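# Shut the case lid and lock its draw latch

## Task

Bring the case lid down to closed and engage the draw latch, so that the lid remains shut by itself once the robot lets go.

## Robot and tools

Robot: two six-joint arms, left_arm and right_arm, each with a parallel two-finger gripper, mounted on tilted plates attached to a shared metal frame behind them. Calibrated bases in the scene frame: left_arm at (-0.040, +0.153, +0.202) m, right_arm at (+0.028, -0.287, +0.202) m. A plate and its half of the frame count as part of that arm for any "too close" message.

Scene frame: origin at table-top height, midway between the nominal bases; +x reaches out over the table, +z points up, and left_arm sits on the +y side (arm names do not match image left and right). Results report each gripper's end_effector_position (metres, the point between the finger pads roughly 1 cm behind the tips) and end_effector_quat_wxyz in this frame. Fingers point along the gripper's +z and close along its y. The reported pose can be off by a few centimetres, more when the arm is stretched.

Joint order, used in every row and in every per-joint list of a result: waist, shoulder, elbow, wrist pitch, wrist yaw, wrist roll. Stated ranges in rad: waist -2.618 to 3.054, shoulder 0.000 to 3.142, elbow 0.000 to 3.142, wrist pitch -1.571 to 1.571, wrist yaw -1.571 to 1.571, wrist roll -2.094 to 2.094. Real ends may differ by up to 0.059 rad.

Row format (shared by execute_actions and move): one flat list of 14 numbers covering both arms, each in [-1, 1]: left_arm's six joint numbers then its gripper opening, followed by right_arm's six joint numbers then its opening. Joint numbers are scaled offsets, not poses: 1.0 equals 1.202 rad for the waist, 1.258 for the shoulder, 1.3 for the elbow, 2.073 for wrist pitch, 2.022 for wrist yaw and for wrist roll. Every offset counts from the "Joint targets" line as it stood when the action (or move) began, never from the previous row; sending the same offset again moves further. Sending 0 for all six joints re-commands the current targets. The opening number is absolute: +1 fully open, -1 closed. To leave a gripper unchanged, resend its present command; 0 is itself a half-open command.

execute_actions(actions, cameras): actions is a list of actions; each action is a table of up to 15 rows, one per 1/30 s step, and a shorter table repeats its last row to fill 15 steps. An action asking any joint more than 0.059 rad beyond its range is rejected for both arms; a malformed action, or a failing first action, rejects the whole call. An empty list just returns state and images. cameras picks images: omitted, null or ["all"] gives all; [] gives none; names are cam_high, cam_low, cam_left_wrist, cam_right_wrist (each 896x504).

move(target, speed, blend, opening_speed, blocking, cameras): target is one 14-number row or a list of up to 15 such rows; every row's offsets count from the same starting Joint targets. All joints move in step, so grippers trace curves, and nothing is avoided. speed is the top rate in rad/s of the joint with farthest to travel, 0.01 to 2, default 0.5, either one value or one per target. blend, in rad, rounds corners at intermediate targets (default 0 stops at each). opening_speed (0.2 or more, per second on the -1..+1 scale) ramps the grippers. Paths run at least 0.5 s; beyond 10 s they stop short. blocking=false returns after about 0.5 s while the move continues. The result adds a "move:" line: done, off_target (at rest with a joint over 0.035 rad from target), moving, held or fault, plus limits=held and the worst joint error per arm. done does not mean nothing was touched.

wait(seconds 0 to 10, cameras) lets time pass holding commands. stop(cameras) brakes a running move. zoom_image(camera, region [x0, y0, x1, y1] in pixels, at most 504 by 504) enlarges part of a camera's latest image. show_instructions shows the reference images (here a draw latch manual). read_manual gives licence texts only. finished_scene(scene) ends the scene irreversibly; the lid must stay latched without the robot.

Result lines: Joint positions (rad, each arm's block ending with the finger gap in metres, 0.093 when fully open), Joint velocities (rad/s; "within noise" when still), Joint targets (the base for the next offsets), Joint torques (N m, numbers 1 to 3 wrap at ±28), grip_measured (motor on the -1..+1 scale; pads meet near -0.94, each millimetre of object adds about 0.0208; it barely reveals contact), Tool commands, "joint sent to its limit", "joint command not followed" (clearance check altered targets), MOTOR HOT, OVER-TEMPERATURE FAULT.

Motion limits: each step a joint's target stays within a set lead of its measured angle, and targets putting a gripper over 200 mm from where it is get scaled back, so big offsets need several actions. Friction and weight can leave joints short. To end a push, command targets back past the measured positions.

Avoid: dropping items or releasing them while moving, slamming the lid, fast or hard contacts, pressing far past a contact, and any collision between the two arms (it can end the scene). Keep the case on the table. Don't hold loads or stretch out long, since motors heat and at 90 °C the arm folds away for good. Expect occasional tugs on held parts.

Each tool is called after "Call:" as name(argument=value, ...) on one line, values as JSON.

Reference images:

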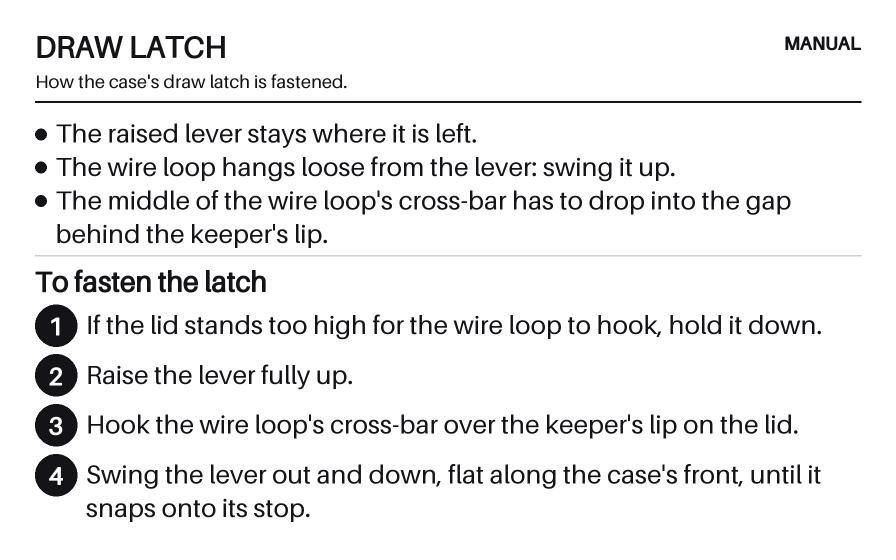

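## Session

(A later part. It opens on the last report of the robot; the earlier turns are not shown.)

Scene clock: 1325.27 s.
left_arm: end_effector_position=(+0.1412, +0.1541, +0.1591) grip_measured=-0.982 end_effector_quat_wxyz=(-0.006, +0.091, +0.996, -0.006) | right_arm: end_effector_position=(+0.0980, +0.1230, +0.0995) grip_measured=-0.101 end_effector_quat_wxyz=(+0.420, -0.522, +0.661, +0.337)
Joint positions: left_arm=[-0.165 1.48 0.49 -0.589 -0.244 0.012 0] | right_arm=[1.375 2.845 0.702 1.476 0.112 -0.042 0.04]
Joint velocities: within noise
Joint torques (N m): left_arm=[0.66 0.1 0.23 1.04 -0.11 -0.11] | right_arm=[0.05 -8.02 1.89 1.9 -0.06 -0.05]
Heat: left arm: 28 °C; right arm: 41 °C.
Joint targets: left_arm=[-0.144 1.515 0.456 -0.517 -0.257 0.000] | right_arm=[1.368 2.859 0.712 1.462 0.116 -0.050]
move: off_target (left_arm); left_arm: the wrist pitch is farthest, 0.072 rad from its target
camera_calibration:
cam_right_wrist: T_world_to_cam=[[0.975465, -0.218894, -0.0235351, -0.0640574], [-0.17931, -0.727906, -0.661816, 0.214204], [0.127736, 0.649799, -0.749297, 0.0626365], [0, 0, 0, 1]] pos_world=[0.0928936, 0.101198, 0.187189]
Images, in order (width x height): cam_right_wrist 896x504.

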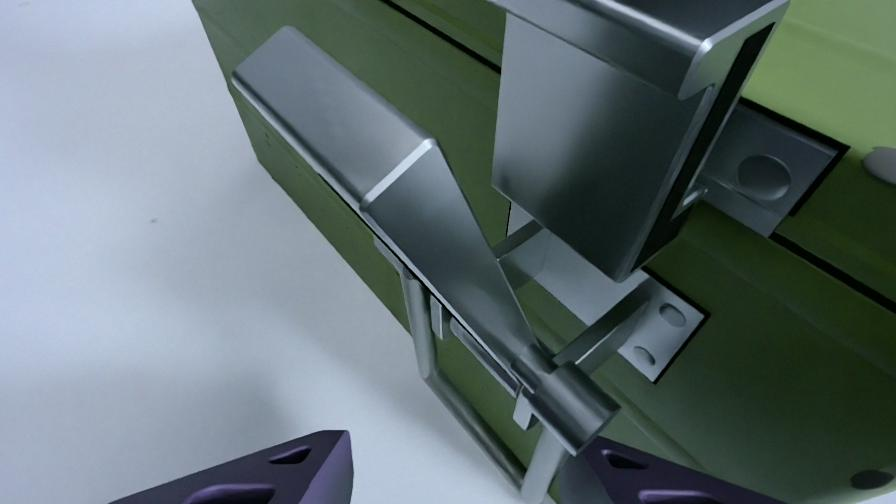

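Call:
execute_actions(actions=[], cameras=["cam_right_wrist","cam_high","cam_low"])

Scene clock: 1366.17 s.
left_arm: end_effector_position=(+0.1412, +0.1541, +0.1591) grip_measured=-0.982 end_effector_quat_wxyz=(-0.006, +0.091, +0.996, -0.006) | right_arm: end_effector_position=(+0.0981, +0.1229, +0.0994) grip_measured=-0.101 end_effector_quat_wxyz=(+0.420, -0.522, +0.662, +0.337)
Joint positions: left_arm=[-0.165 1.48 0.49 -0.589 -0.244 0.012 0] | right_arm=[1.375 2.845 0.702 1.476 0.112 -0.042 0.04]
Joint velocities: within noise
Joint torques (N m): left_arm=[0.7 0.1 0.21 1.05 -0.1 -0.11] | right_arm=[0.05 -8.05 1.95 1.95 -0.05 -0.09]
Heat: left arm: 28 °C; right arm: 41 °C.
Joint targets: left_arm=[-0.144 1.515 0.456 -0.517 -0.257 0.000] | right_arm=[1.368 2.859 0.712 1.462 0.116 -0.050]
Tool commands: left_gripper/opening=-1.0 right_gripper/opening=-0.1
camera_calibration:
cam_right_wrist: T_world_to_cam=[[0.975388, -0.219229, -0.0235949, -0.0641445], [-0.179652, -0.728108, -0.661501, 0.214142], [0.127841, 0.649459, -0.749573, 0.0626471], [0, 0, 0, 1]] pos_world=[0.093028, 0.10117, 0.1871]
Images, in order (width x height): cam_high 896x504, cam_low 896x504, cam_right_wrist 896x504.

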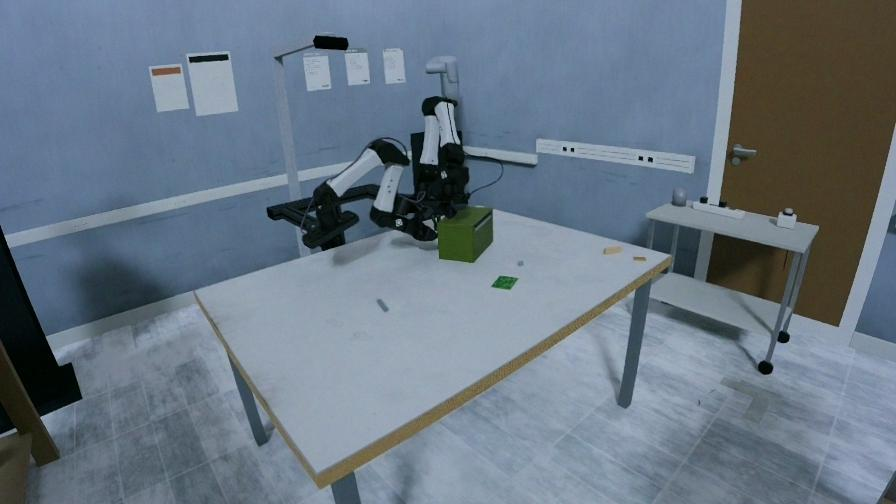

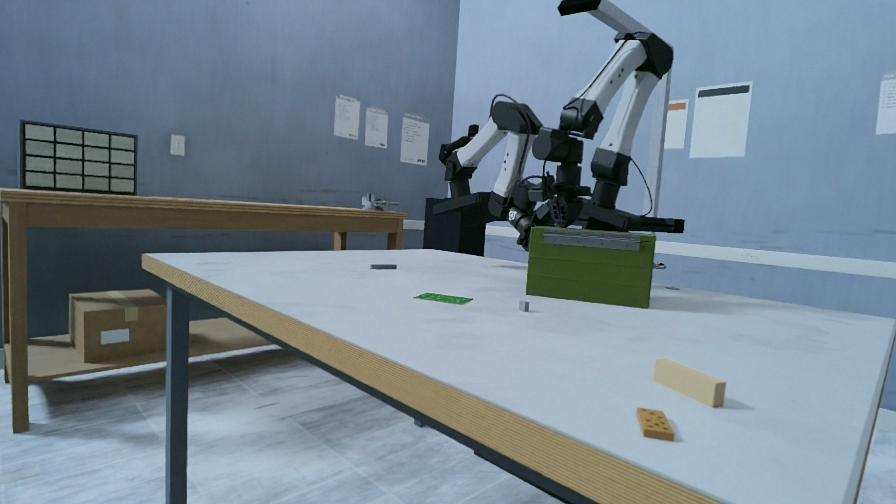

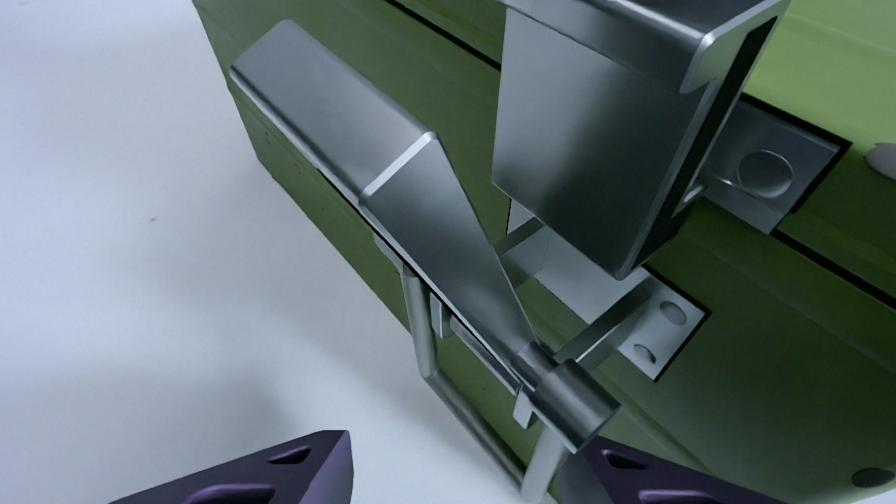

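Call:
move(target=[0,0,0,0,0,0,-1, 0.0200,0,0.0065,-0.0072,0.0062,0,-0.1], speed=0.1, cameras=["cam_right_wrist"])

Call:
move(target=[0,0,0,0,0,0,-1, 0.0275,0.0008,-0.031,0.0256,0.0128,0,-0.1], speed=0.1, cameras=["cam_right_wrist"])

Scene clock: 1441.10 s.
left_arm: end_effector_position=(+0.1412, +0.1541, +0.1591) grip_measured=-0.982 end_effector_quat_wxyz=(-0.006, +0.091, +0.996, -0.006) | right_arm: end_effector_position=(+0.0948, +0.1249, +0.0982) grip_measured=-0.101 end_effector_quat_wxyz=(+0.418, -0.526, +0.660, +0.336)
Joint positions: left_arm=[-0.165 1.48 0.49 -0.589 -0.244 0.012 0] | right_arm=[1.385 2.845 0.71 1.461 0.115 -0.042 0.04]
Joint velocities: within noise
Joint torques (N m): left_arm=[0.68 0.1 0.23 1.05 -0.11 -0.11] | right_arm=[1.17 -8.01 2.1 1.97 0.03 -0.1]
Heat: left arm: 28 °C; right arm: 41 °C.
Joint targets: left_arm=[-0.144 1.515 0.456 -0.517 -0.257 0.000] | right_arm=[1.392 2.859 0.720 1.447 0.129 -0.050]
move: off_target (left_arm); left_arm: the wrist pitch is farthest, 0.072 rad from its target
camera_calibration:
cam_right_wrist: T_world_to_cam=[[0.977197, -0.211427, -0.0195942, -0.0620101], [-0.171913, -0.733638, -0.657435, 0.213752], [0.124624, 0.645812, -0.753256, 0.0619933], [0, 0, 0, 1]] pos_world=[0.089617, 0.10367, 0.18601]
Images, in order (width x height): cam_right_wrist 896x504.

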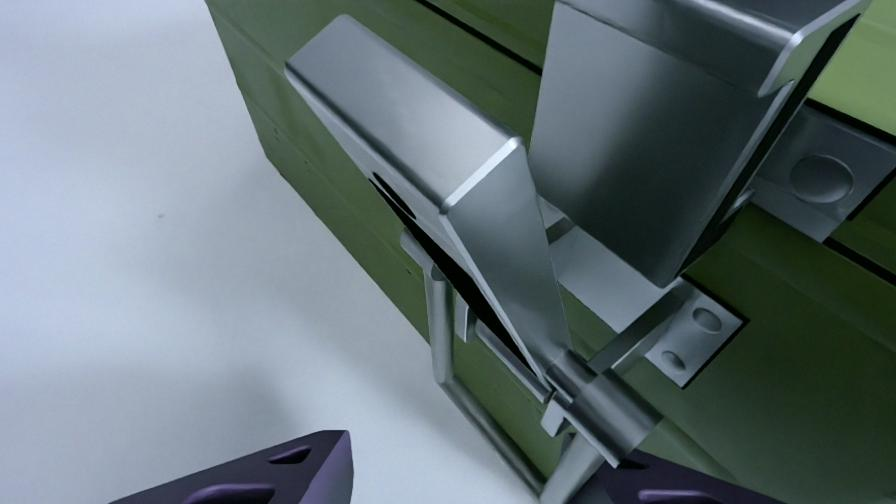

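Scene clock: 1442.07 s.
left_arm: end_effector_position=(+0.1412, +0.1541, +0.1591) grip_measured=-0.982 end_effector_quat_wxyz=(-0.006, +0.091, +0.996, -0.006) | right_arm: end_effector_position=(+0.0862, +0.1193, +0.0986) grip_measured=-0.101 end_effector_quat_wxyz=(+0.421, -0.533, +0.655, +0.330)
Joint positions: left_arm=[-0.165 1.48 0.49 -0.589 -0.244 0.012 0] | right_arm=[1.418 2.845 0.686 1.48 0.142 -0.042 0.04]
Joint velocities: within noise
Joint torques (N m): left_arm=[0.68 0.12 0.25 1.04 -0.11 -0.11] | right_arm=[1.11 -8.01 0.64 2.23 0.01 -0.13]
Heat: left arm: 28 °C; right arm: 41 °C.
Joint targets: left_arm=[-0.144 1.515 0.456 -0.517 -0.257 0.000] | right_arm=[1.425 2.860 0.680 1.500 0.155 -0.050]
move: off_target (left_arm); left_arm: the wrist pitch is farthest, 0.072 rad from its target
camera_calibration:
cam_right_wrist: T_world_to_cam=[[0.978982, -0.203945, 0.0000613967, -0.0577867], [-0.154061, -0.739725, -0.655036, 0.207414], [0.133637, 0.64126, -0.755597, 0.0669599], [0, 0, 0, 1]] pos_world=[0.0795781, 0.098705, 0.186462]
Images, in order (width x height): cam_right_wrist 896x504.

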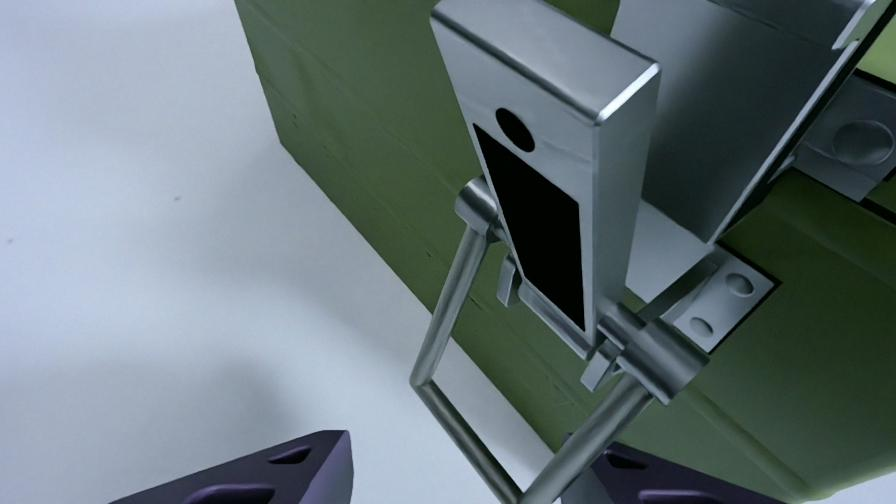

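Call:
move(target=[0,0,0,0,0,0,-1, 0.0483,-0.0405,-0.0308,0.001,0.0218,0.0346,-0.1], speed=0.1, cameras=["cam_right_wrist"])

Scene clock: 1466.80 s.
left_arm: end_effector_position=(+0.1412, +0.1541, +0.1591) grip_measured=-0.982 end_effector_quat_wxyz=(-0.006, +0.091, +0.996, -0.006) | right_arm: end_effector_position=(+0.0708, +0.1071, +0.0940) grip_measured=-0.101 end_effector_quat_wxyz=(+0.409, -0.535, +0.664, +0.325)
Joint positions: left_arm=[-0.165 1.48 0.49 -0.589 -0.244 0.012 0] | right_arm=[1.476 2.845 0.646 1.484 0.186 0.011 0.04]
Joint velocities: within noise
Joint torques (N m): left_arm=[0.68 0.12 0.23 1.04 -0.1 -0.1] | right_arm=[0.88 -12.23 0.4 2.21 0.04 0.06]
Heat: left arm: 28 °C; right arm: 44 °C.
Joint targets: left_arm=[-0.144 1.515 0.456 -0.517 -0.257 0.000] | right_arm=[1.483 2.809 0.640 1.502 0.199 0.020]
move: off_target (left_arm, right_arm); left_arm: the wrist pitch is farthest, 0.072 rad from its target; right_arm: the shoulder is farthest, 0.036 rad from its target
camera_calibration:
cam_right_wrist: T_world_to_cam=[[0.978193, -0.207474, -0.00959305, -0.0438546], [-0.166602, -0.756234, -0.632735, 0.19362], [0.124022, 0.620535, -0.774309, 0.0780496], [0, 0, 0, 1]] pos_world=[0.065476, 0.0888912, 0.182524]
Images, in order (width x height): cam_right_wrist 896x504.

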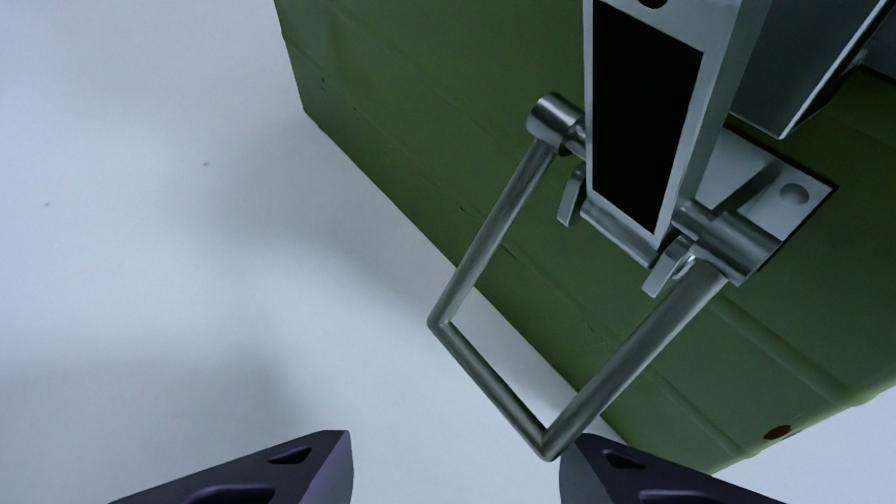

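Call:
move(target=[0,0,0,0,0,0,-1, 0,-0.0207,0,0,0,0,-0.1], speed=0.1, cameras=["cam_right_wrist"])

Call:
move(target=[0,0,0,0,0,0,-1, 0.0483,-0.0302,-0.0338,0,0.0218,0.02,-0.1], speed=0.1, cameras=["cam_right_wrist"])

Scene clock: 1479.00 s.
left_arm: end_effector_position=(+0.1412, +0.1541, +0.1591) grip_measured=-0.982 end_effector_quat_wxyz=(-0.006, +0.091, +0.996, -0.006) | right_arm: end_effector_position=(+0.0726, +0.1123, +0.1041) grip_measured=-0.101 end_effector_quat_wxyz=(+0.418, -0.528, +0.661, +0.331)
Joint positions: left_arm=[-0.165 1.48 0.49 -0.589 -0.244 0.012 0] | right_arm=[1.476 2.821 0.646 1.484 0.191 0.012 0.04]
Joint velocities: within noise
Joint torques (N m): left_arm=[0.72 0.08 0.24 1.04 -0.1 -0.11] | right_arm=[1.05 -12.48 0.68 2.21 -0.01 0.01]
Heat: left arm: 28 °C; right arm: 44 °C.
Joint targets: left_arm=[-0.144 1.515 0.456 -0.517 -0.257 0.000] | right_arm=[1.483 2.783 0.640 1.502 0.198 0.020]
move: off_target (left_arm, right_arm); left_arm: the wrist pitch is farthest, 0.072 rad from its target; right_arm: the shoulder is farthest, 0.038 rad from its target
camera_calibration:
cam_right_wrist: T_world_to_cam=[[0.976786, -0.213834, -0.0128234, -0.0432501], [-0.170394, -0.739285, -0.651478, 0.204496], [0.129828, 0.638539, -0.758559, 0.0783768], [0, 0, 0, 1]] pos_world=[0.0669154, 0.0918856, 0.192123]
Images, in order (width x height): cam_right_wrist 896x504.

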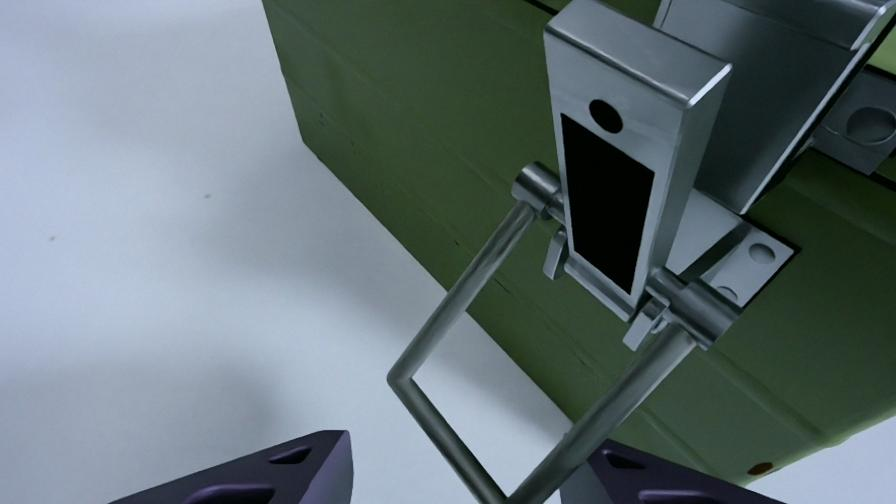

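Scene clock: 1480.03 s.
left_arm: end_effector_position=(+0.1412, +0.1541, +0.1591) grip_measured=-0.982 end_effector_quat_wxyz=(-0.006, +0.091, +0.996, -0.006) | right_arm: end_effector_position=(+0.0592, +0.1059, +0.1144) grip_measured=-0.101 end_effector_quat_wxyz=(+0.418, -0.527, +0.661, +0.334)
Joint positions: left_arm=[-0.165 1.48 0.49 -0.589 -0.244 0.012 0] | right_arm=[1.534 2.78 0.602 1.484 0.232 0.052 0.04]
Joint velocities: within noise
Joint torques (N m): left_arm=[0.69 0.1 0.27 1.05 -0.11 -0.11] | right_arm=[0.94 -11.95 0.58 2.2 0.07 0.07]
Heat: left arm: 28 °C; right arm: 44 °C.
Joint targets: left_arm=[-0.144 1.515 0.456 -0.517 -0.257 0.000] | right_arm=[1.541 2.745 0.596 1.502 0.243 0.061]
move: off_target (left_arm); left_arm: the wrist pitch is farthest, 0.072 rad from its target
camera_calibration:
cam_right_wrist: T_world_to_cam=[[0.976917, -0.212995, -0.0163146, -0.0311302], [-0.171446, -0.736204, -0.654683, 0.204314], [0.127433, 0.642368, -0.755728, 0.0913474], [0, 0, 0, 1]] pos_world=[0.0537997, 0.0851077, 0.202287]
Images, in order (width x height): cam_right_wrist 896x504.

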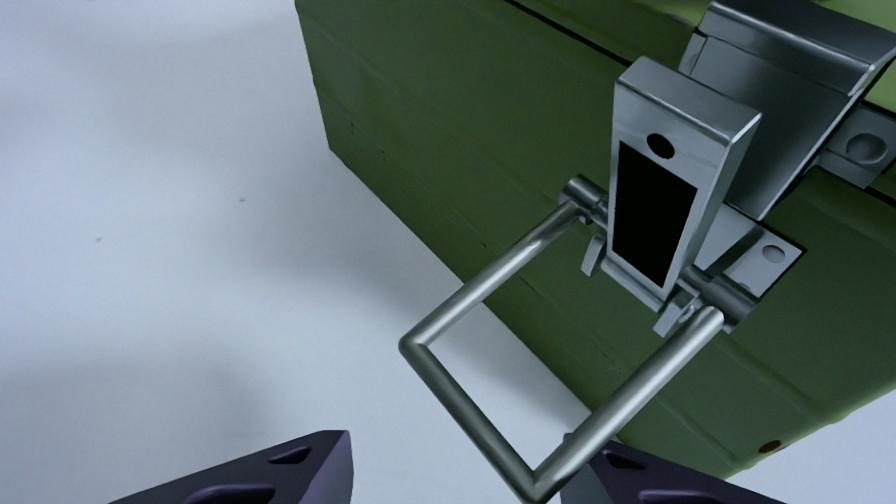

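Call:
move(target=[0,0,0,0,0,0,-1, 0.0308,-0.0676,-0.0323,-0.0338,0.0146,0.0129,-0.1], speed=0.12, cameras=["cam_right_wrist"])

Scene clock: 1489.93 s.
left_arm: end_effector_position=(+0.1412, +0.1541, +0.1591) grip_measured=-0.982 end_effector_quat_wxyz=(-0.006, +0.091, +0.996, -0.006) | right_arm: end_effector_position=(+0.0531, +0.1050, +0.1314) grip_measured=-0.101 end_effector_quat_wxyz=(+0.422, -0.524, +0.658, +0.339)
Joint positions: left_arm=[-0.165 1.48 0.49 -0.589 -0.244 0.012 0] | right_arm=[1.563 2.711 0.567 1.461 0.255 0.07 0.04]
Joint velocities: within noise
Joint torques (N m): left_arm=[0.68 0.12 0.24 1.04 -0.1 -0.11] | right_arm=[0.32 -8.51 1.22 2.07 -0.03 -0.02]
Heat: left arm: 28 °C; right arm: 44 °C.
Joint targets: left_arm=[-0.144 1.515 0.456 -0.517 -0.257 0.000] | right_arm=[1.563 2.712 0.568 1.461 0.255 0.070]
move: held (right_arm; a check stopped the path), off_target (left_arm); limits=held; left_arm: the wrist pitch is farthest, 0.072 rad from its target; right_arm: the shoulder is farthest, 0.051 rad from its target
joint command not followed: on one or more control steps a check withheld the commanded joint targets of the right arm, and it was not sent them on those steps.
cause: the commanded joint targets, or the way to them, would bring a part of the robot too close to another arm (this arm's wrist camera and the left arm's base or mounting).
camera_calibration:
cam_right_wrist: T_world_to_cam=[[0.976901, -0.212768, -0.0198293, -0.0246534], [-0.171571, -0.725646, -0.666335, 0.214142], [0.127386, 0.654345, -0.745389, 0.103041], [0, 0, 0, 1]] pos_world=[0.0476985, 0.0827218, 0.219007]
Images, in order (width x height): cam_right_wrist 896x504.

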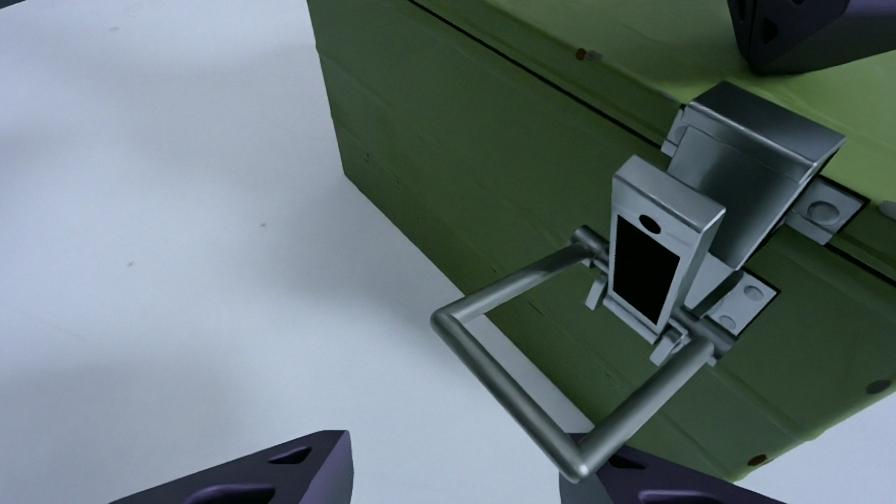

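Call:
move(target=[0,0,0,0,0,0,-1, -0.1460,-0.0334,-0.0323,0.0106,-0.1766,-0.1078,-0.1], speed=0.3, cameras=["cam_right_wrist"])

Scene clock: 1536.10 s.
left_arm: end_effector_position=(+0.1412, +0.1541, +0.1591) grip_measured=-0.982 end_effector_quat_wxyz=(-0.006, +0.091, +0.996, -0.006) | right_arm: end_effector_position=(+0.0580, +0.0950, +0.1241) grip_measured=-0.101 end_effector_quat_wxyz=(-0.373, +0.601, -0.600, -0.373)
Joint positions: left_arm=[-0.165 1.48 0.49 -0.589 -0.244 0.012 0] | right_arm=[1.392 2.704 0.53 1.461 -0.078 -0.137 0.04]
Joint velocities: within noise
Joint torques (N m): left_arm=[0.66 0.13 0.24 1.04 -0.11 -0.11] | right_arm=[0.21 -11.47 0.66 2.26 -0.4 -0.1]
Heat: left arm: 28 °C; right arm: 43 °C.
Joint targets: left_arm=[-0.144 1.515 0.456 -0.517 -0.257 0.000] | right_arm=[1.387 2.670 0.526 1.483 -0.102 -0.147]
move: off_target (left_arm); left_arm: the wrist pitch is farthest, 0.072 rad from its target
camera_calibration:
cam_right_wrist: T_world_to_cam=[[0.999817, 0.0102593, -0.0161598, -0.0546336], [-0.00250639, -0.766798, -0.641884, 0.193941], [-0.0189766, 0.641807, -0.766632, 0.115809], [0, 0, 0, 1]] pos_world=[0.0573073, 0.0749474, 0.212387]
Images, in order (width x height): cam_right_wrist 896x504.

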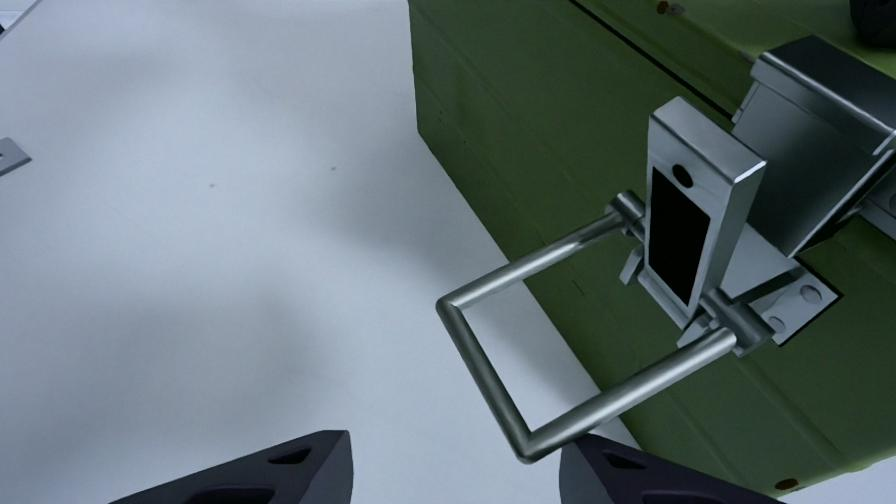

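Call:
move(target=[0,0,0,0,0,0,-1, -0.1389,-0.0517,0.03,-0.0941,-0.1721,-0.1172,-0.1], speed=0.3, cameras=["cam_right_wrist"])

Scene clock: 1544.57 s.
left_arm: end_effector_position=(+0.1412, +0.1541, +0.1591) grip_measured=-0.982 end_effector_quat_wxyz=(-0.006, +0.091, +0.996, -0.006) | right_arm: end_effector_position=(+0.0585, +0.0912, +0.1292) grip_measured=-0.101 end_effector_quat_wxyz=(-0.325, +0.669, -0.516, -0.425)
Joint positions: left_arm=[-0.165 1.48 0.49 -0.589 -0.244 0.012 0] | right_arm=[1.225 2.638 0.554 1.298 -0.431 -0.375 0.04]
Joint velocities: within noise
Joint torques (N m): left_arm=[0.68 0.1 0.25 1.05 -0.1 -0.11] | right_arm=[0.31 -11.45 2.33 1.8 -0.49 -0.11]
Heat: left arm: 28 °C; right arm: 44 °C.
Joint targets: left_arm=[-0.144 1.515 0.456 -0.517 -0.257 0.000] | right_arm=[1.220 2.605 0.565 1.288 -0.450 -0.385]
move: off_target (left_arm); left_arm: the wrist pitch is farthest, 0.072 rad from its target
camera_calibration:
cam_right_wrist: T_world_to_cam=[[0.963975, 0.265171, -0.0208832, -0.0756184], [0.187114, -0.731822, -0.655305, 0.18171], [-0.189051, 0.62779, -0.755076, 0.131895], [0, 0, 0, 1]] pos_world=[0.0638285, 0.070229, 0.217087]
Images, in order (width x height): cam_right_wrist 896x504.

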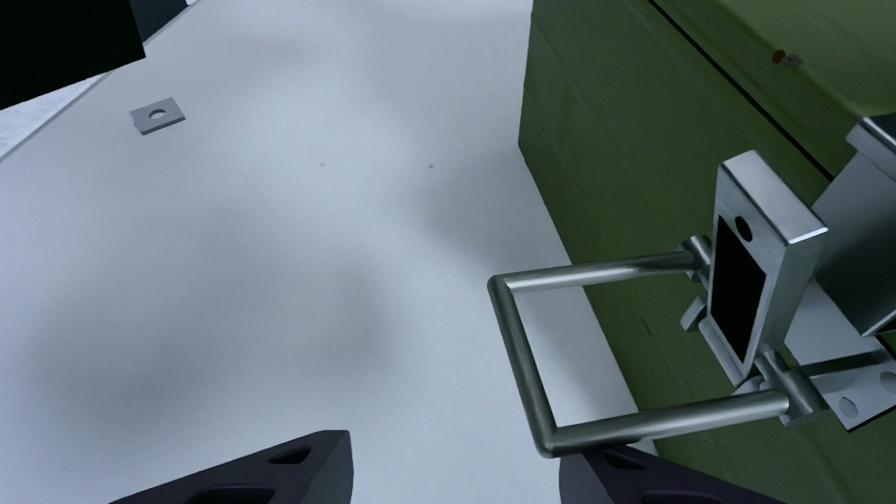

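Call:
move(target=[0,0,0,0,0,0,-1, 0.0233,-0.0819,-0.04,-0.0299,0.0069,0,-0.1], speed=0.12, cameras=["cam_right_wrist"])

Scene clock: 1574.10 s.
left_arm: end_effector_position=(+0.1412, +0.1541, +0.1591) grip_measured=-0.982 end_effector_quat_wxyz=(-0.006, +0.091, +0.996, -0.006) | right_arm: end_effector_position=(+0.0554, +0.0903, +0.1508) grip_measured=-0.101 end_effector_quat_wxyz=(-0.327, +0.672, -0.508, -0.428)
Joint positions: left_arm=[-0.165 1.48 0.49 -0.589 -0.244 0.012 0] | right_arm=[1.24 2.533 0.519 1.237 -0.432 -0.376 0.04]
Joint velocities: within noise
Joint torques (N m): left_arm=[0.69 0.12 0.21 1.04 -0.1 -0.11] | right_arm=[1.36 -10.91 1.24 1.83 -0.33 -0.11]
Heat: left arm: 28 °C; right arm: 46 °C.
Joint targets: left_arm=[-0.144 1.515 0.456 -0.517 -0.257 0.000] | right_arm=[1.248 2.502 0.513 1.227 -0.437 -0.385]
move: off_target (left_arm); left_arm: the wrist pitch is farthest, 0.072 rad from its target
camera_calibration:
cam_right_wrist: T_world_to_cam=[[0.960036, 0.279632, -0.0117231, -0.0743892], [0.202251, -0.722107, -0.661556, 0.195058], [-0.193457, 0.632746, -0.749804, 0.147115], [0, 0, 0, 1]] pos_world=[0.0604261, 0.0685678, 0.238477]
Images, in order (width x height): cam_right_wrist 896x504.

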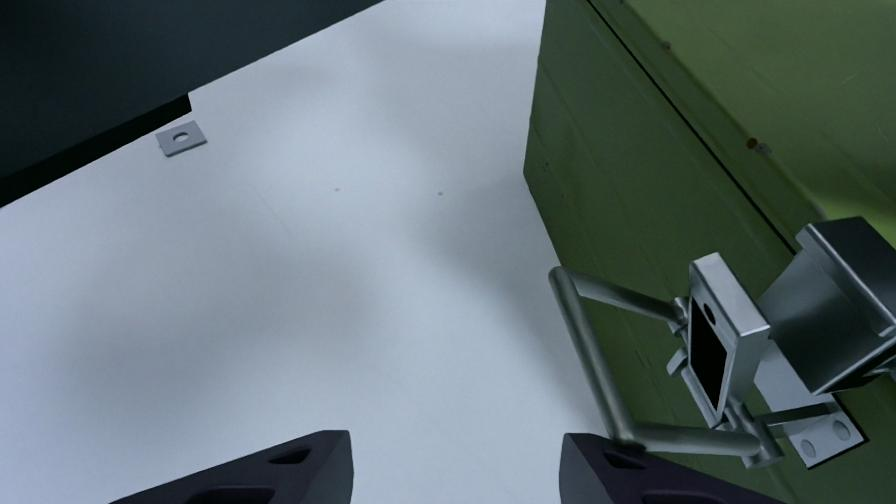

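Call:
move(target=[0,0,0,0,0,0,-1, -0.0308,-0.0787,0.0254,-0.0589,-0.0049,-0.0025,-0.1], speed=0.12, cameras=["cam_right_wrist"])

Scene clock: 1585.43 s.
left_arm: end_effector_position=(+0.1412, +0.1541, +0.1591) grip_measured=-0.982 end_effector_quat_wxyz=(-0.006, +0.091, +0.996, -0.006) | right_arm: end_effector_position=(+0.0673, +0.0956, +0.1674) grip_measured=-0.101 end_effector_quat_wxyz=(-0.327, +0.668, -0.516, -0.425)
Joint positions: left_arm=[-0.165 1.48 0.49 -0.589 -0.244 0.012 0] | right_arm=[1.218 2.434 0.532 1.117 -0.434 -0.381 0.04]
Joint velocities: within noise
Joint torques (N m): left_arm=[0.7 0.12 0.24 1.04 -0.1 -0.11] | right_arm=[0.21 -10.92 3.67 1.78 -0.42 -0.13]
Heat: left arm: 28 °C; right arm: 45 °C.
Joint targets: left_arm=[-0.144 1.515 0.456 -0.517 -0.257 0.000] | right_arm=[1.211 2.403 0.546 1.104 -0.446 -0.390]
move: off_target (left_arm); left_arm: the wrist pitch is farthest, 0.072 rad from its target
camera_calibration:
cam_right_wrist: T_world_to_cam=[[0.964774, 0.262488, -0.0176408, -0.0847802], [0.186708, -0.7304, -0.657006, 0.208496], [-0.185341, 0.630568, -0.753679, 0.158888], [0, 0, 0, 1]] pos_world=[0.0723143, 0.0743495, 0.255238]
Images, in order (width x height): cam_right_wrist 896x504.

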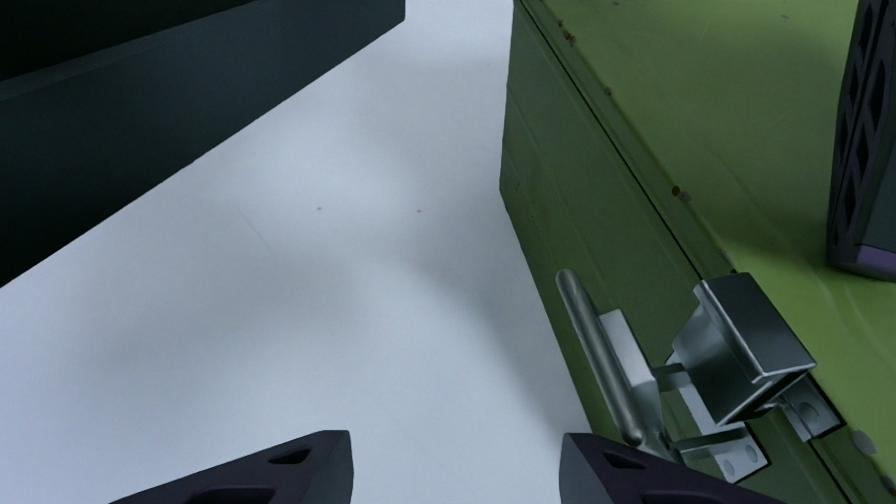

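Call:
move(target=[0,0,0,0,0,0,-1, -0.0433,-0.0374,0.0408,-0.0569,-0.0208,-0.0168,-0.1], speed=0.1, cameras=["cam_right_wrist"])

Scene clock: 1608.50 s.
left_arm: end_effector_position=(+0.1412, +0.1541, +0.1591) grip_measured=-0.982 end_effector_quat_wxyz=(-0.006, +0.091, +0.996, -0.006) | right_arm: end_effector_position=(+0.0846, +0.1038, +0.1763) grip_measured=-0.101 end_effector_quat_wxyz=(-0.325, +0.667, -0.517, -0.428)
Joint positions: left_arm=[-0.165 1.48 0.49 -0.589 -0.244 0.012 0] | right_arm=[1.166 2.387 0.584 1.001 -0.475 -0.415 0.04]
Joint velocities: within noise
Joint torques (N m): left_arm=[0.72 0.12 0.24 1.04 -0.1 -0.11] | right_arm=[0.34 -11.14 4.04 1.7 -0.44 -0.1]
Heat: left arm: 28 °C; right arm: 44 °C.
Joint targets: left_arm=[-0.144 1.515 0.456 -0.517 -0.257 0.000] | right_arm=[1.159 2.356 0.599 0.986 -0.488 -0.424]
move: off_target (left_arm); left_arm: the wrist pitch is farthest, 0.072 rad from its target
camera_calibration:
cam_right_wrist: T_world_to_cam=[[0.964158, 0.264049, -0.0260176, -0.102117], [0.182189, -0.730144, -0.658557, 0.217764], [-0.192888, 0.630213, -0.752081, 0.163988], [0, 0, 0, 1]] pos_world=[0.0904138, 0.0826154, 0.264086]
Images, in order (width x height): cam_right_wrist 896x504.

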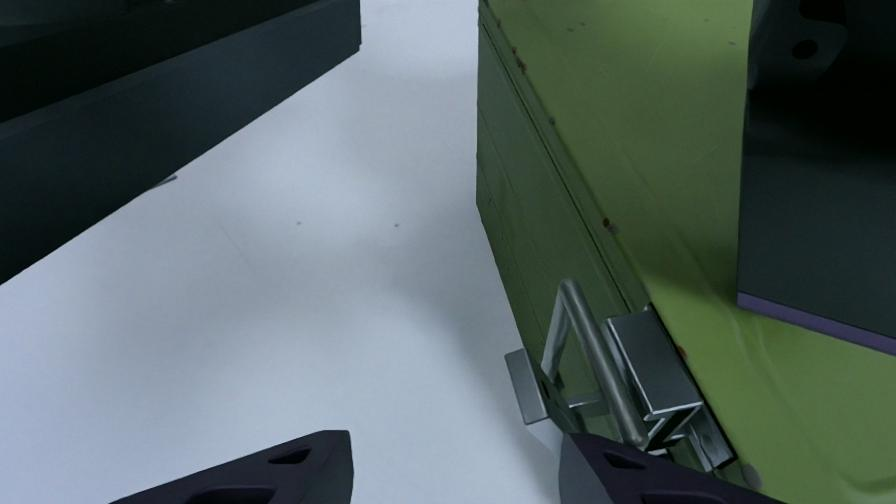

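Call:
zoom_image(camera="cam_right_wrist", region=[480, 260, 780, 504])

Scaled by 1.680 from the camera's 896x504 image, which has a finer 1280x720 frame.

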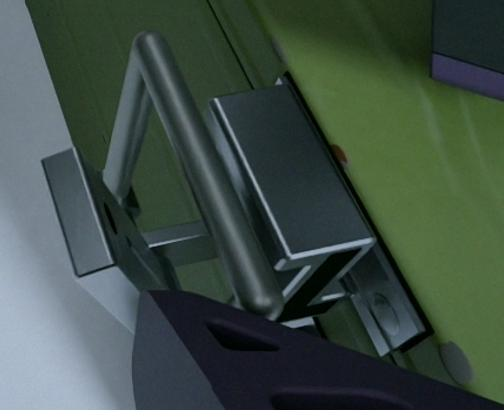

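Call:
zoom_image(camera="cam_right_wrist", region=[590, 290, 750, 480])

Call:
execute_actions(actions=[], cameras=["cam_left_wrist","cam_high","cam_low"])

Scaled by 2.653 from the camera's 896x504 image, which has a finer 1280x720 frame.

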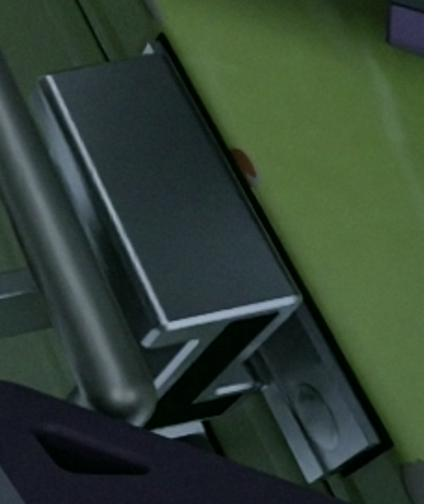

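Scene clock: 1625.60 s.
left_arm: end_effector_position=(+0.1412, +0.1541, +0.1591) grip_measured=-0.982 end_effector_quat_wxyz=(-0.006, +0.091, +0.996, -0.006) | right_arm: end_effector_position=(+0.0844, +0.1037, +0.1762) grip_measured=-0.101 end_effector_quat_wxyz=(-0.324, +0.667, -0.517, -0.428)
Joint positions: left_arm=[-0.165 1.48 0.49 -0.589 -0.244 0.012 0] | right_arm=[1.166 2.387 0.584 1 -0.476 -0.416 0.04]
Joint velocities: within noise
Joint torques (N m): left_arm=[0.68 0.12 0.28 1.04 -0.11 -0.1] | right_arm=[0.38 -11.11 4.04 1.72 -0.48 -0.11]
Heat: left arm: 28 °C; right arm: 44 °C.
Joint targets: left_arm=[-0.144 1.515 0.456 -0.517 -0.257 0.000] | right_arm=[1.159 2.356 0.599 0.986 -0.489 -0.424]
Tool commands: left_gripper/opening=-1.0 right_gripper/opening=-0.1
camera_calibration:
cam_left_wrist: T_world_to_cam=[[-0.162773, -0.98637, 0.0240791, 0.171035], [-0.879068, 0.156061, 0.450427, 0.0684774], [-0.448045, 0.0521499, -0.892489, 0.281971], [0, 0, 0, 1]] pos_world=[0.214372, 0.143312, 0.216694]
Images, in order (width x height): cam_high 896x504, cam_low 896x504, cam_left_wrist 896x504.

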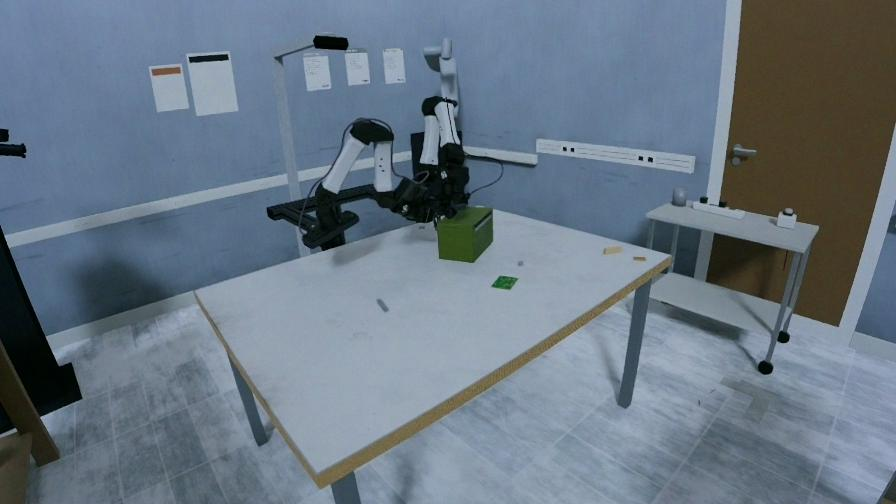

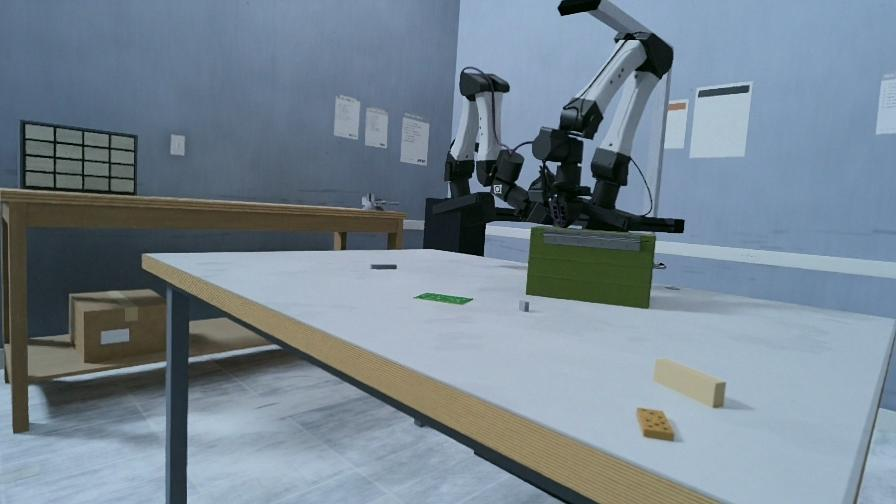

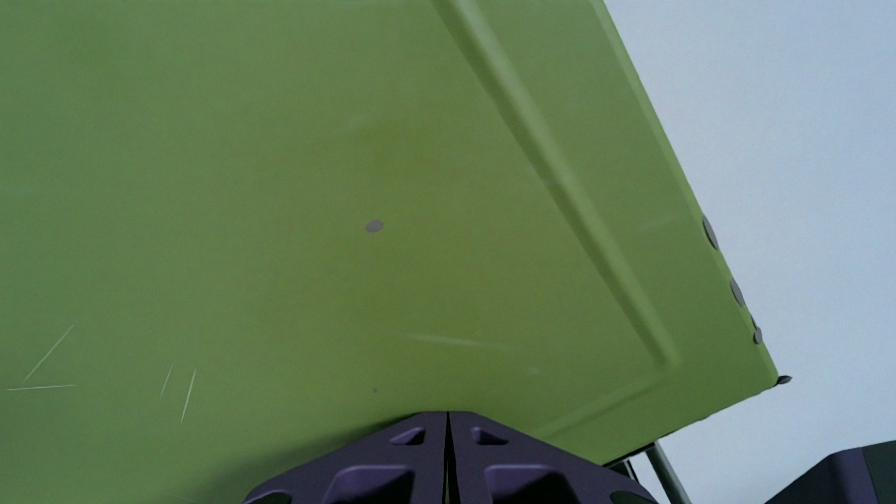

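Call:
zoom_image(camera="cam_right_wrist", region=[630, 380, 710, 470])

This scene's latest camera images include none from cam_right_wrist. They are from: cam_high, cam_low, cam_left_wrist. cam_right_wrist's image comes with the result of a call that names it in "cameras".

Call:
execute_actions(actions=[], cameras=["cam_right_wrist"])

Call:
zoom_image(camera="cam_right_wrist", region=[630, 380, 730, 470])

Scene clock: 1640.03 s.
left_arm: end_effector_position=(+0.1412, +0.1541, +0.1591) grip_measured=-0.982 end_effector_quat_wxyz=(-0.006, +0.091, +0.996, -0.006) | right_arm: end_effector_position=(+0.0844, +0.1037, +0.1762) grip_measured=-0.101 end_effector_quat_wxyz=(-0.324, +0.667, -0.517, -0.428)
Joint positions: left_arm=[-0.165 1.48 0.49 -0.589 -0.244 0.012 0] | right_arm=[1.166 2.387 0.584 1 -0.476 -0.416 0.04]
Joint velocities: within noise
Joint torques (N m): left_arm=[0.68 0.1 0.23 1.05 -0.1 -0.11] | right_arm=[0.46 -11.04 4 1.73 -0.45 -0.09]
Heat: left arm: 28 °C; right arm: 44 °C.
Joint targets: left_arm=[-0.144 1.515 0.456 -0.517 -0.257 0.000] | right_arm=[1.159 2.356 0.599 0.986 -0.489 -0.424]
Tool commands: left_gripper/opening=-1.0 right_gripper/opening=-0.1
camera_calibration:
cam_right_wrist: T_world_to_cam=[[0.963879, 0.265061, -0.0260571, -0.102006], [0.18299, -0.730149, -0.658329, 0.217561], [-0.193523, 0.629782, -0.752279, 0.164076], [0, 0, 0, 1]] pos_world=[0.0902627, 0.0825575, 0.263999]
Images, in order (width x height): cam_right_wrist 896x504.

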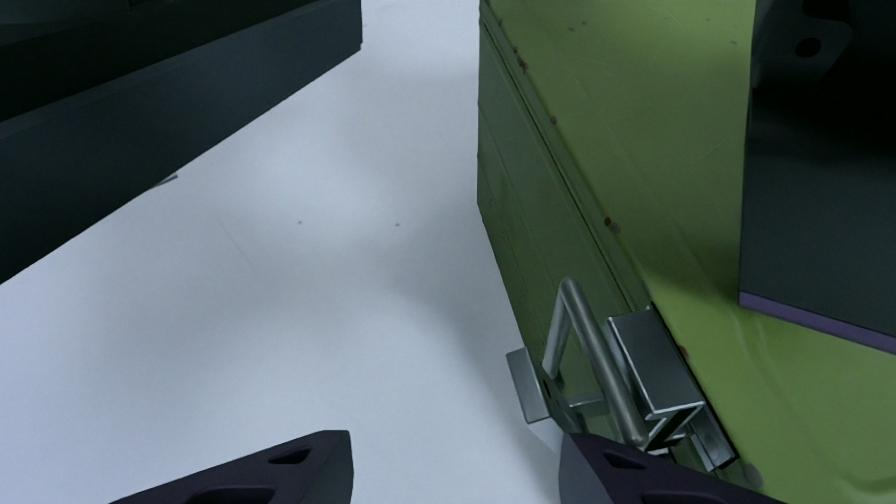

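Scaled by 5.040 from the camera's 896x504 image, which has a finer 1280x720 frame.

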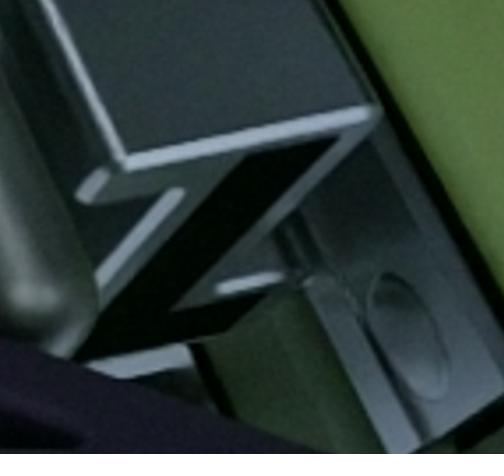

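Call:
move(target=[0,0,0,0,0,0,-1, -0.0233,0.0016,0.0254,-0.0207,-0.0094,-0.009,-0.1], speed=0.08, cameras=["cam_right_wrist"])

Call:
zoom_image(camera="cam_right_wrist", region=[520, 280, 740, 480])

Scene clock: 1686.03 s.
left_arm: end_effector_position=(+0.1412, +0.1541, +0.1591) grip_measured=-0.982 end_effector_quat_wxyz=(-0.006, +0.091, +0.996, -0.006) | right_arm: end_effector_position=(+0.0945, +0.1081, +0.1765) grip_measured=-0.101 end_effector_quat_wxyz=(-0.324, +0.665, -0.519, -0.428)
Joint positions: left_arm=[-0.165 1.48 0.49 -0.589 -0.244 0.012 0] | right_arm=[1.138 2.387 0.616 0.958 -0.494 -0.433 0.04]
Joint velocities: within noise
Joint torques (N m): left_arm=[0.69 0.1 0.24 1.04 -0.11 -0.11] | right_arm=[0.28 -11.11 4.26 1.66 -0.47 -0.1]
Heat: left arm: 28 °C; right arm: 44 °C.
Joint targets: left_arm=[-0.144 1.515 0.456 -0.517 -0.257 0.000] | right_arm=[1.131 2.358 0.632 0.944 -0.507 -0.442]
move: off_target (left_arm); left_arm: the wrist pitch is farthest, 0.072 rad from its target
camera_calibration:
cam_right_wrist: T_world_to_cam=[[0.964684, 0.261736, -0.0296566, -0.111951], [0.17814, -0.731187, -0.658507, 0.219765], [-0.19404, 0.629968, -0.75199, 0.163451], [0, 0, 0, 1]] pos_world=[0.100564, 0.0870224, 0.26431]
Images, in order (width x height): cam_right_wrist 896x504.

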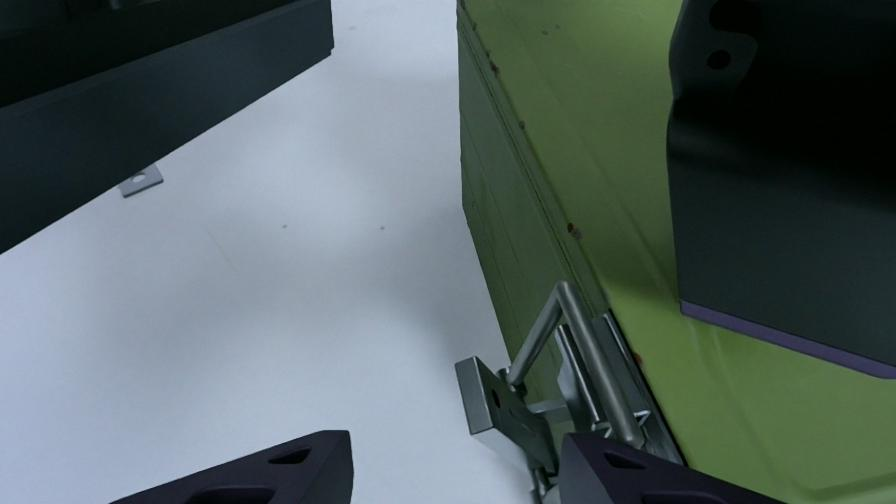

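Scaled by 2.291 from the camera's 896x504 image, which has a finer 1280x720 frame.

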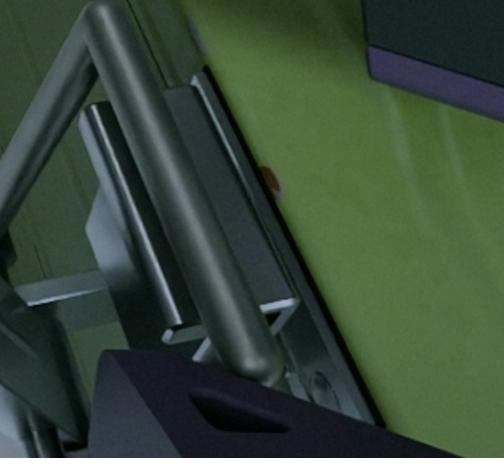

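Call:
move(target=[0,0,0,0,0,0,-1, -0.0116,0.0374,0.0177,-0.0106,-0.0054,-0.0045,-0.1], speed=0.08, cameras=["cam_right_wrist"])

Call:
zoom_image(camera="cam_right_wrist", region=[500, 280, 720, 480])

Scene clock: 1717.87 s.
left_arm: end_effector_position=(+0.1412, +0.1541, +0.1591) grip_measured=-0.982 end_effector_quat_wxyz=(-0.006, +0.091, +0.996, -0.006) | right_arm: end_effector_position=(+0.0999, +0.1117, +0.1764) grip_measured=-0.101 end_effector_quat_wxyz=(-0.324, +0.665, -0.519, -0.429)
Joint positions: left_arm=[-0.165 1.48 0.49 -0.589 -0.244 0.012 0] | right_arm=[1.125 2.392 0.639 0.935 -0.505 -0.442 0.04]
Joint velocities: within noise
Joint torques (N m): left_arm=[0.7 0.1 0.25 1.04 -0.11 -0.11] | right_arm=[0.43 -7.31 4.31 1.69 -0.47 -0.1]
Heat: left arm: 28 °C; right arm: 45 °C.
Joint targets: left_arm=[-0.144 1.515 0.456 -0.517 -0.257 0.000] | right_arm=[1.117 2.405 0.655 0.921 -0.518 -0.451]
move: off_target (left_arm); left_arm: the wrist pitch is farthest, 0.072 rad from its target
camera_calibration:
cam_right_wrist: T_world_to_cam=[[0.964645, 0.261676, -0.0314059, -0.117729], [0.17669, -0.73052, -0.659637, 0.221628], [-0.195554, 0.630766, -0.750928, 0.162075], [0, 0, 0, 1]] pos_world=[0.106101, 0.0904791, 0.264203]
Images, in order (width x height): cam_right_wrist 896x504.

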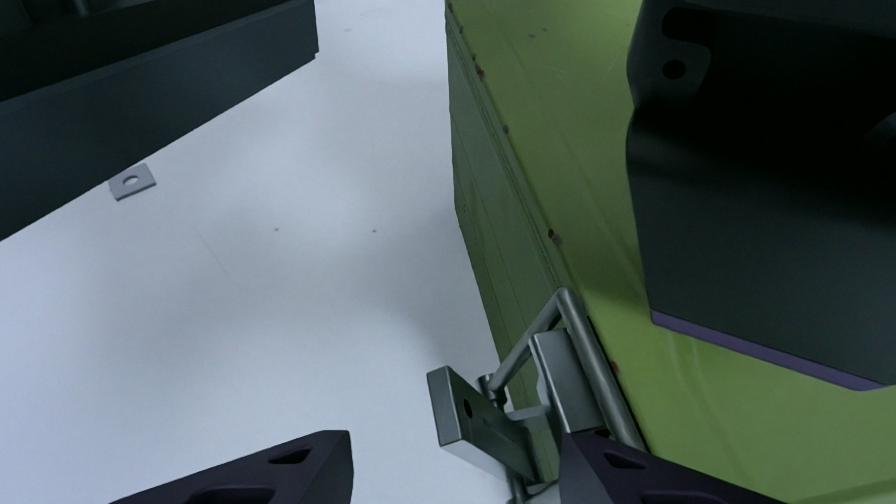

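Scaled by 2.291 from the camera's 896x504 image, which has a finer 1280x720 frame.

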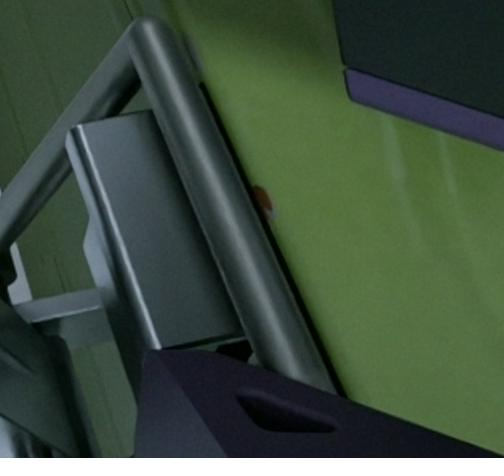

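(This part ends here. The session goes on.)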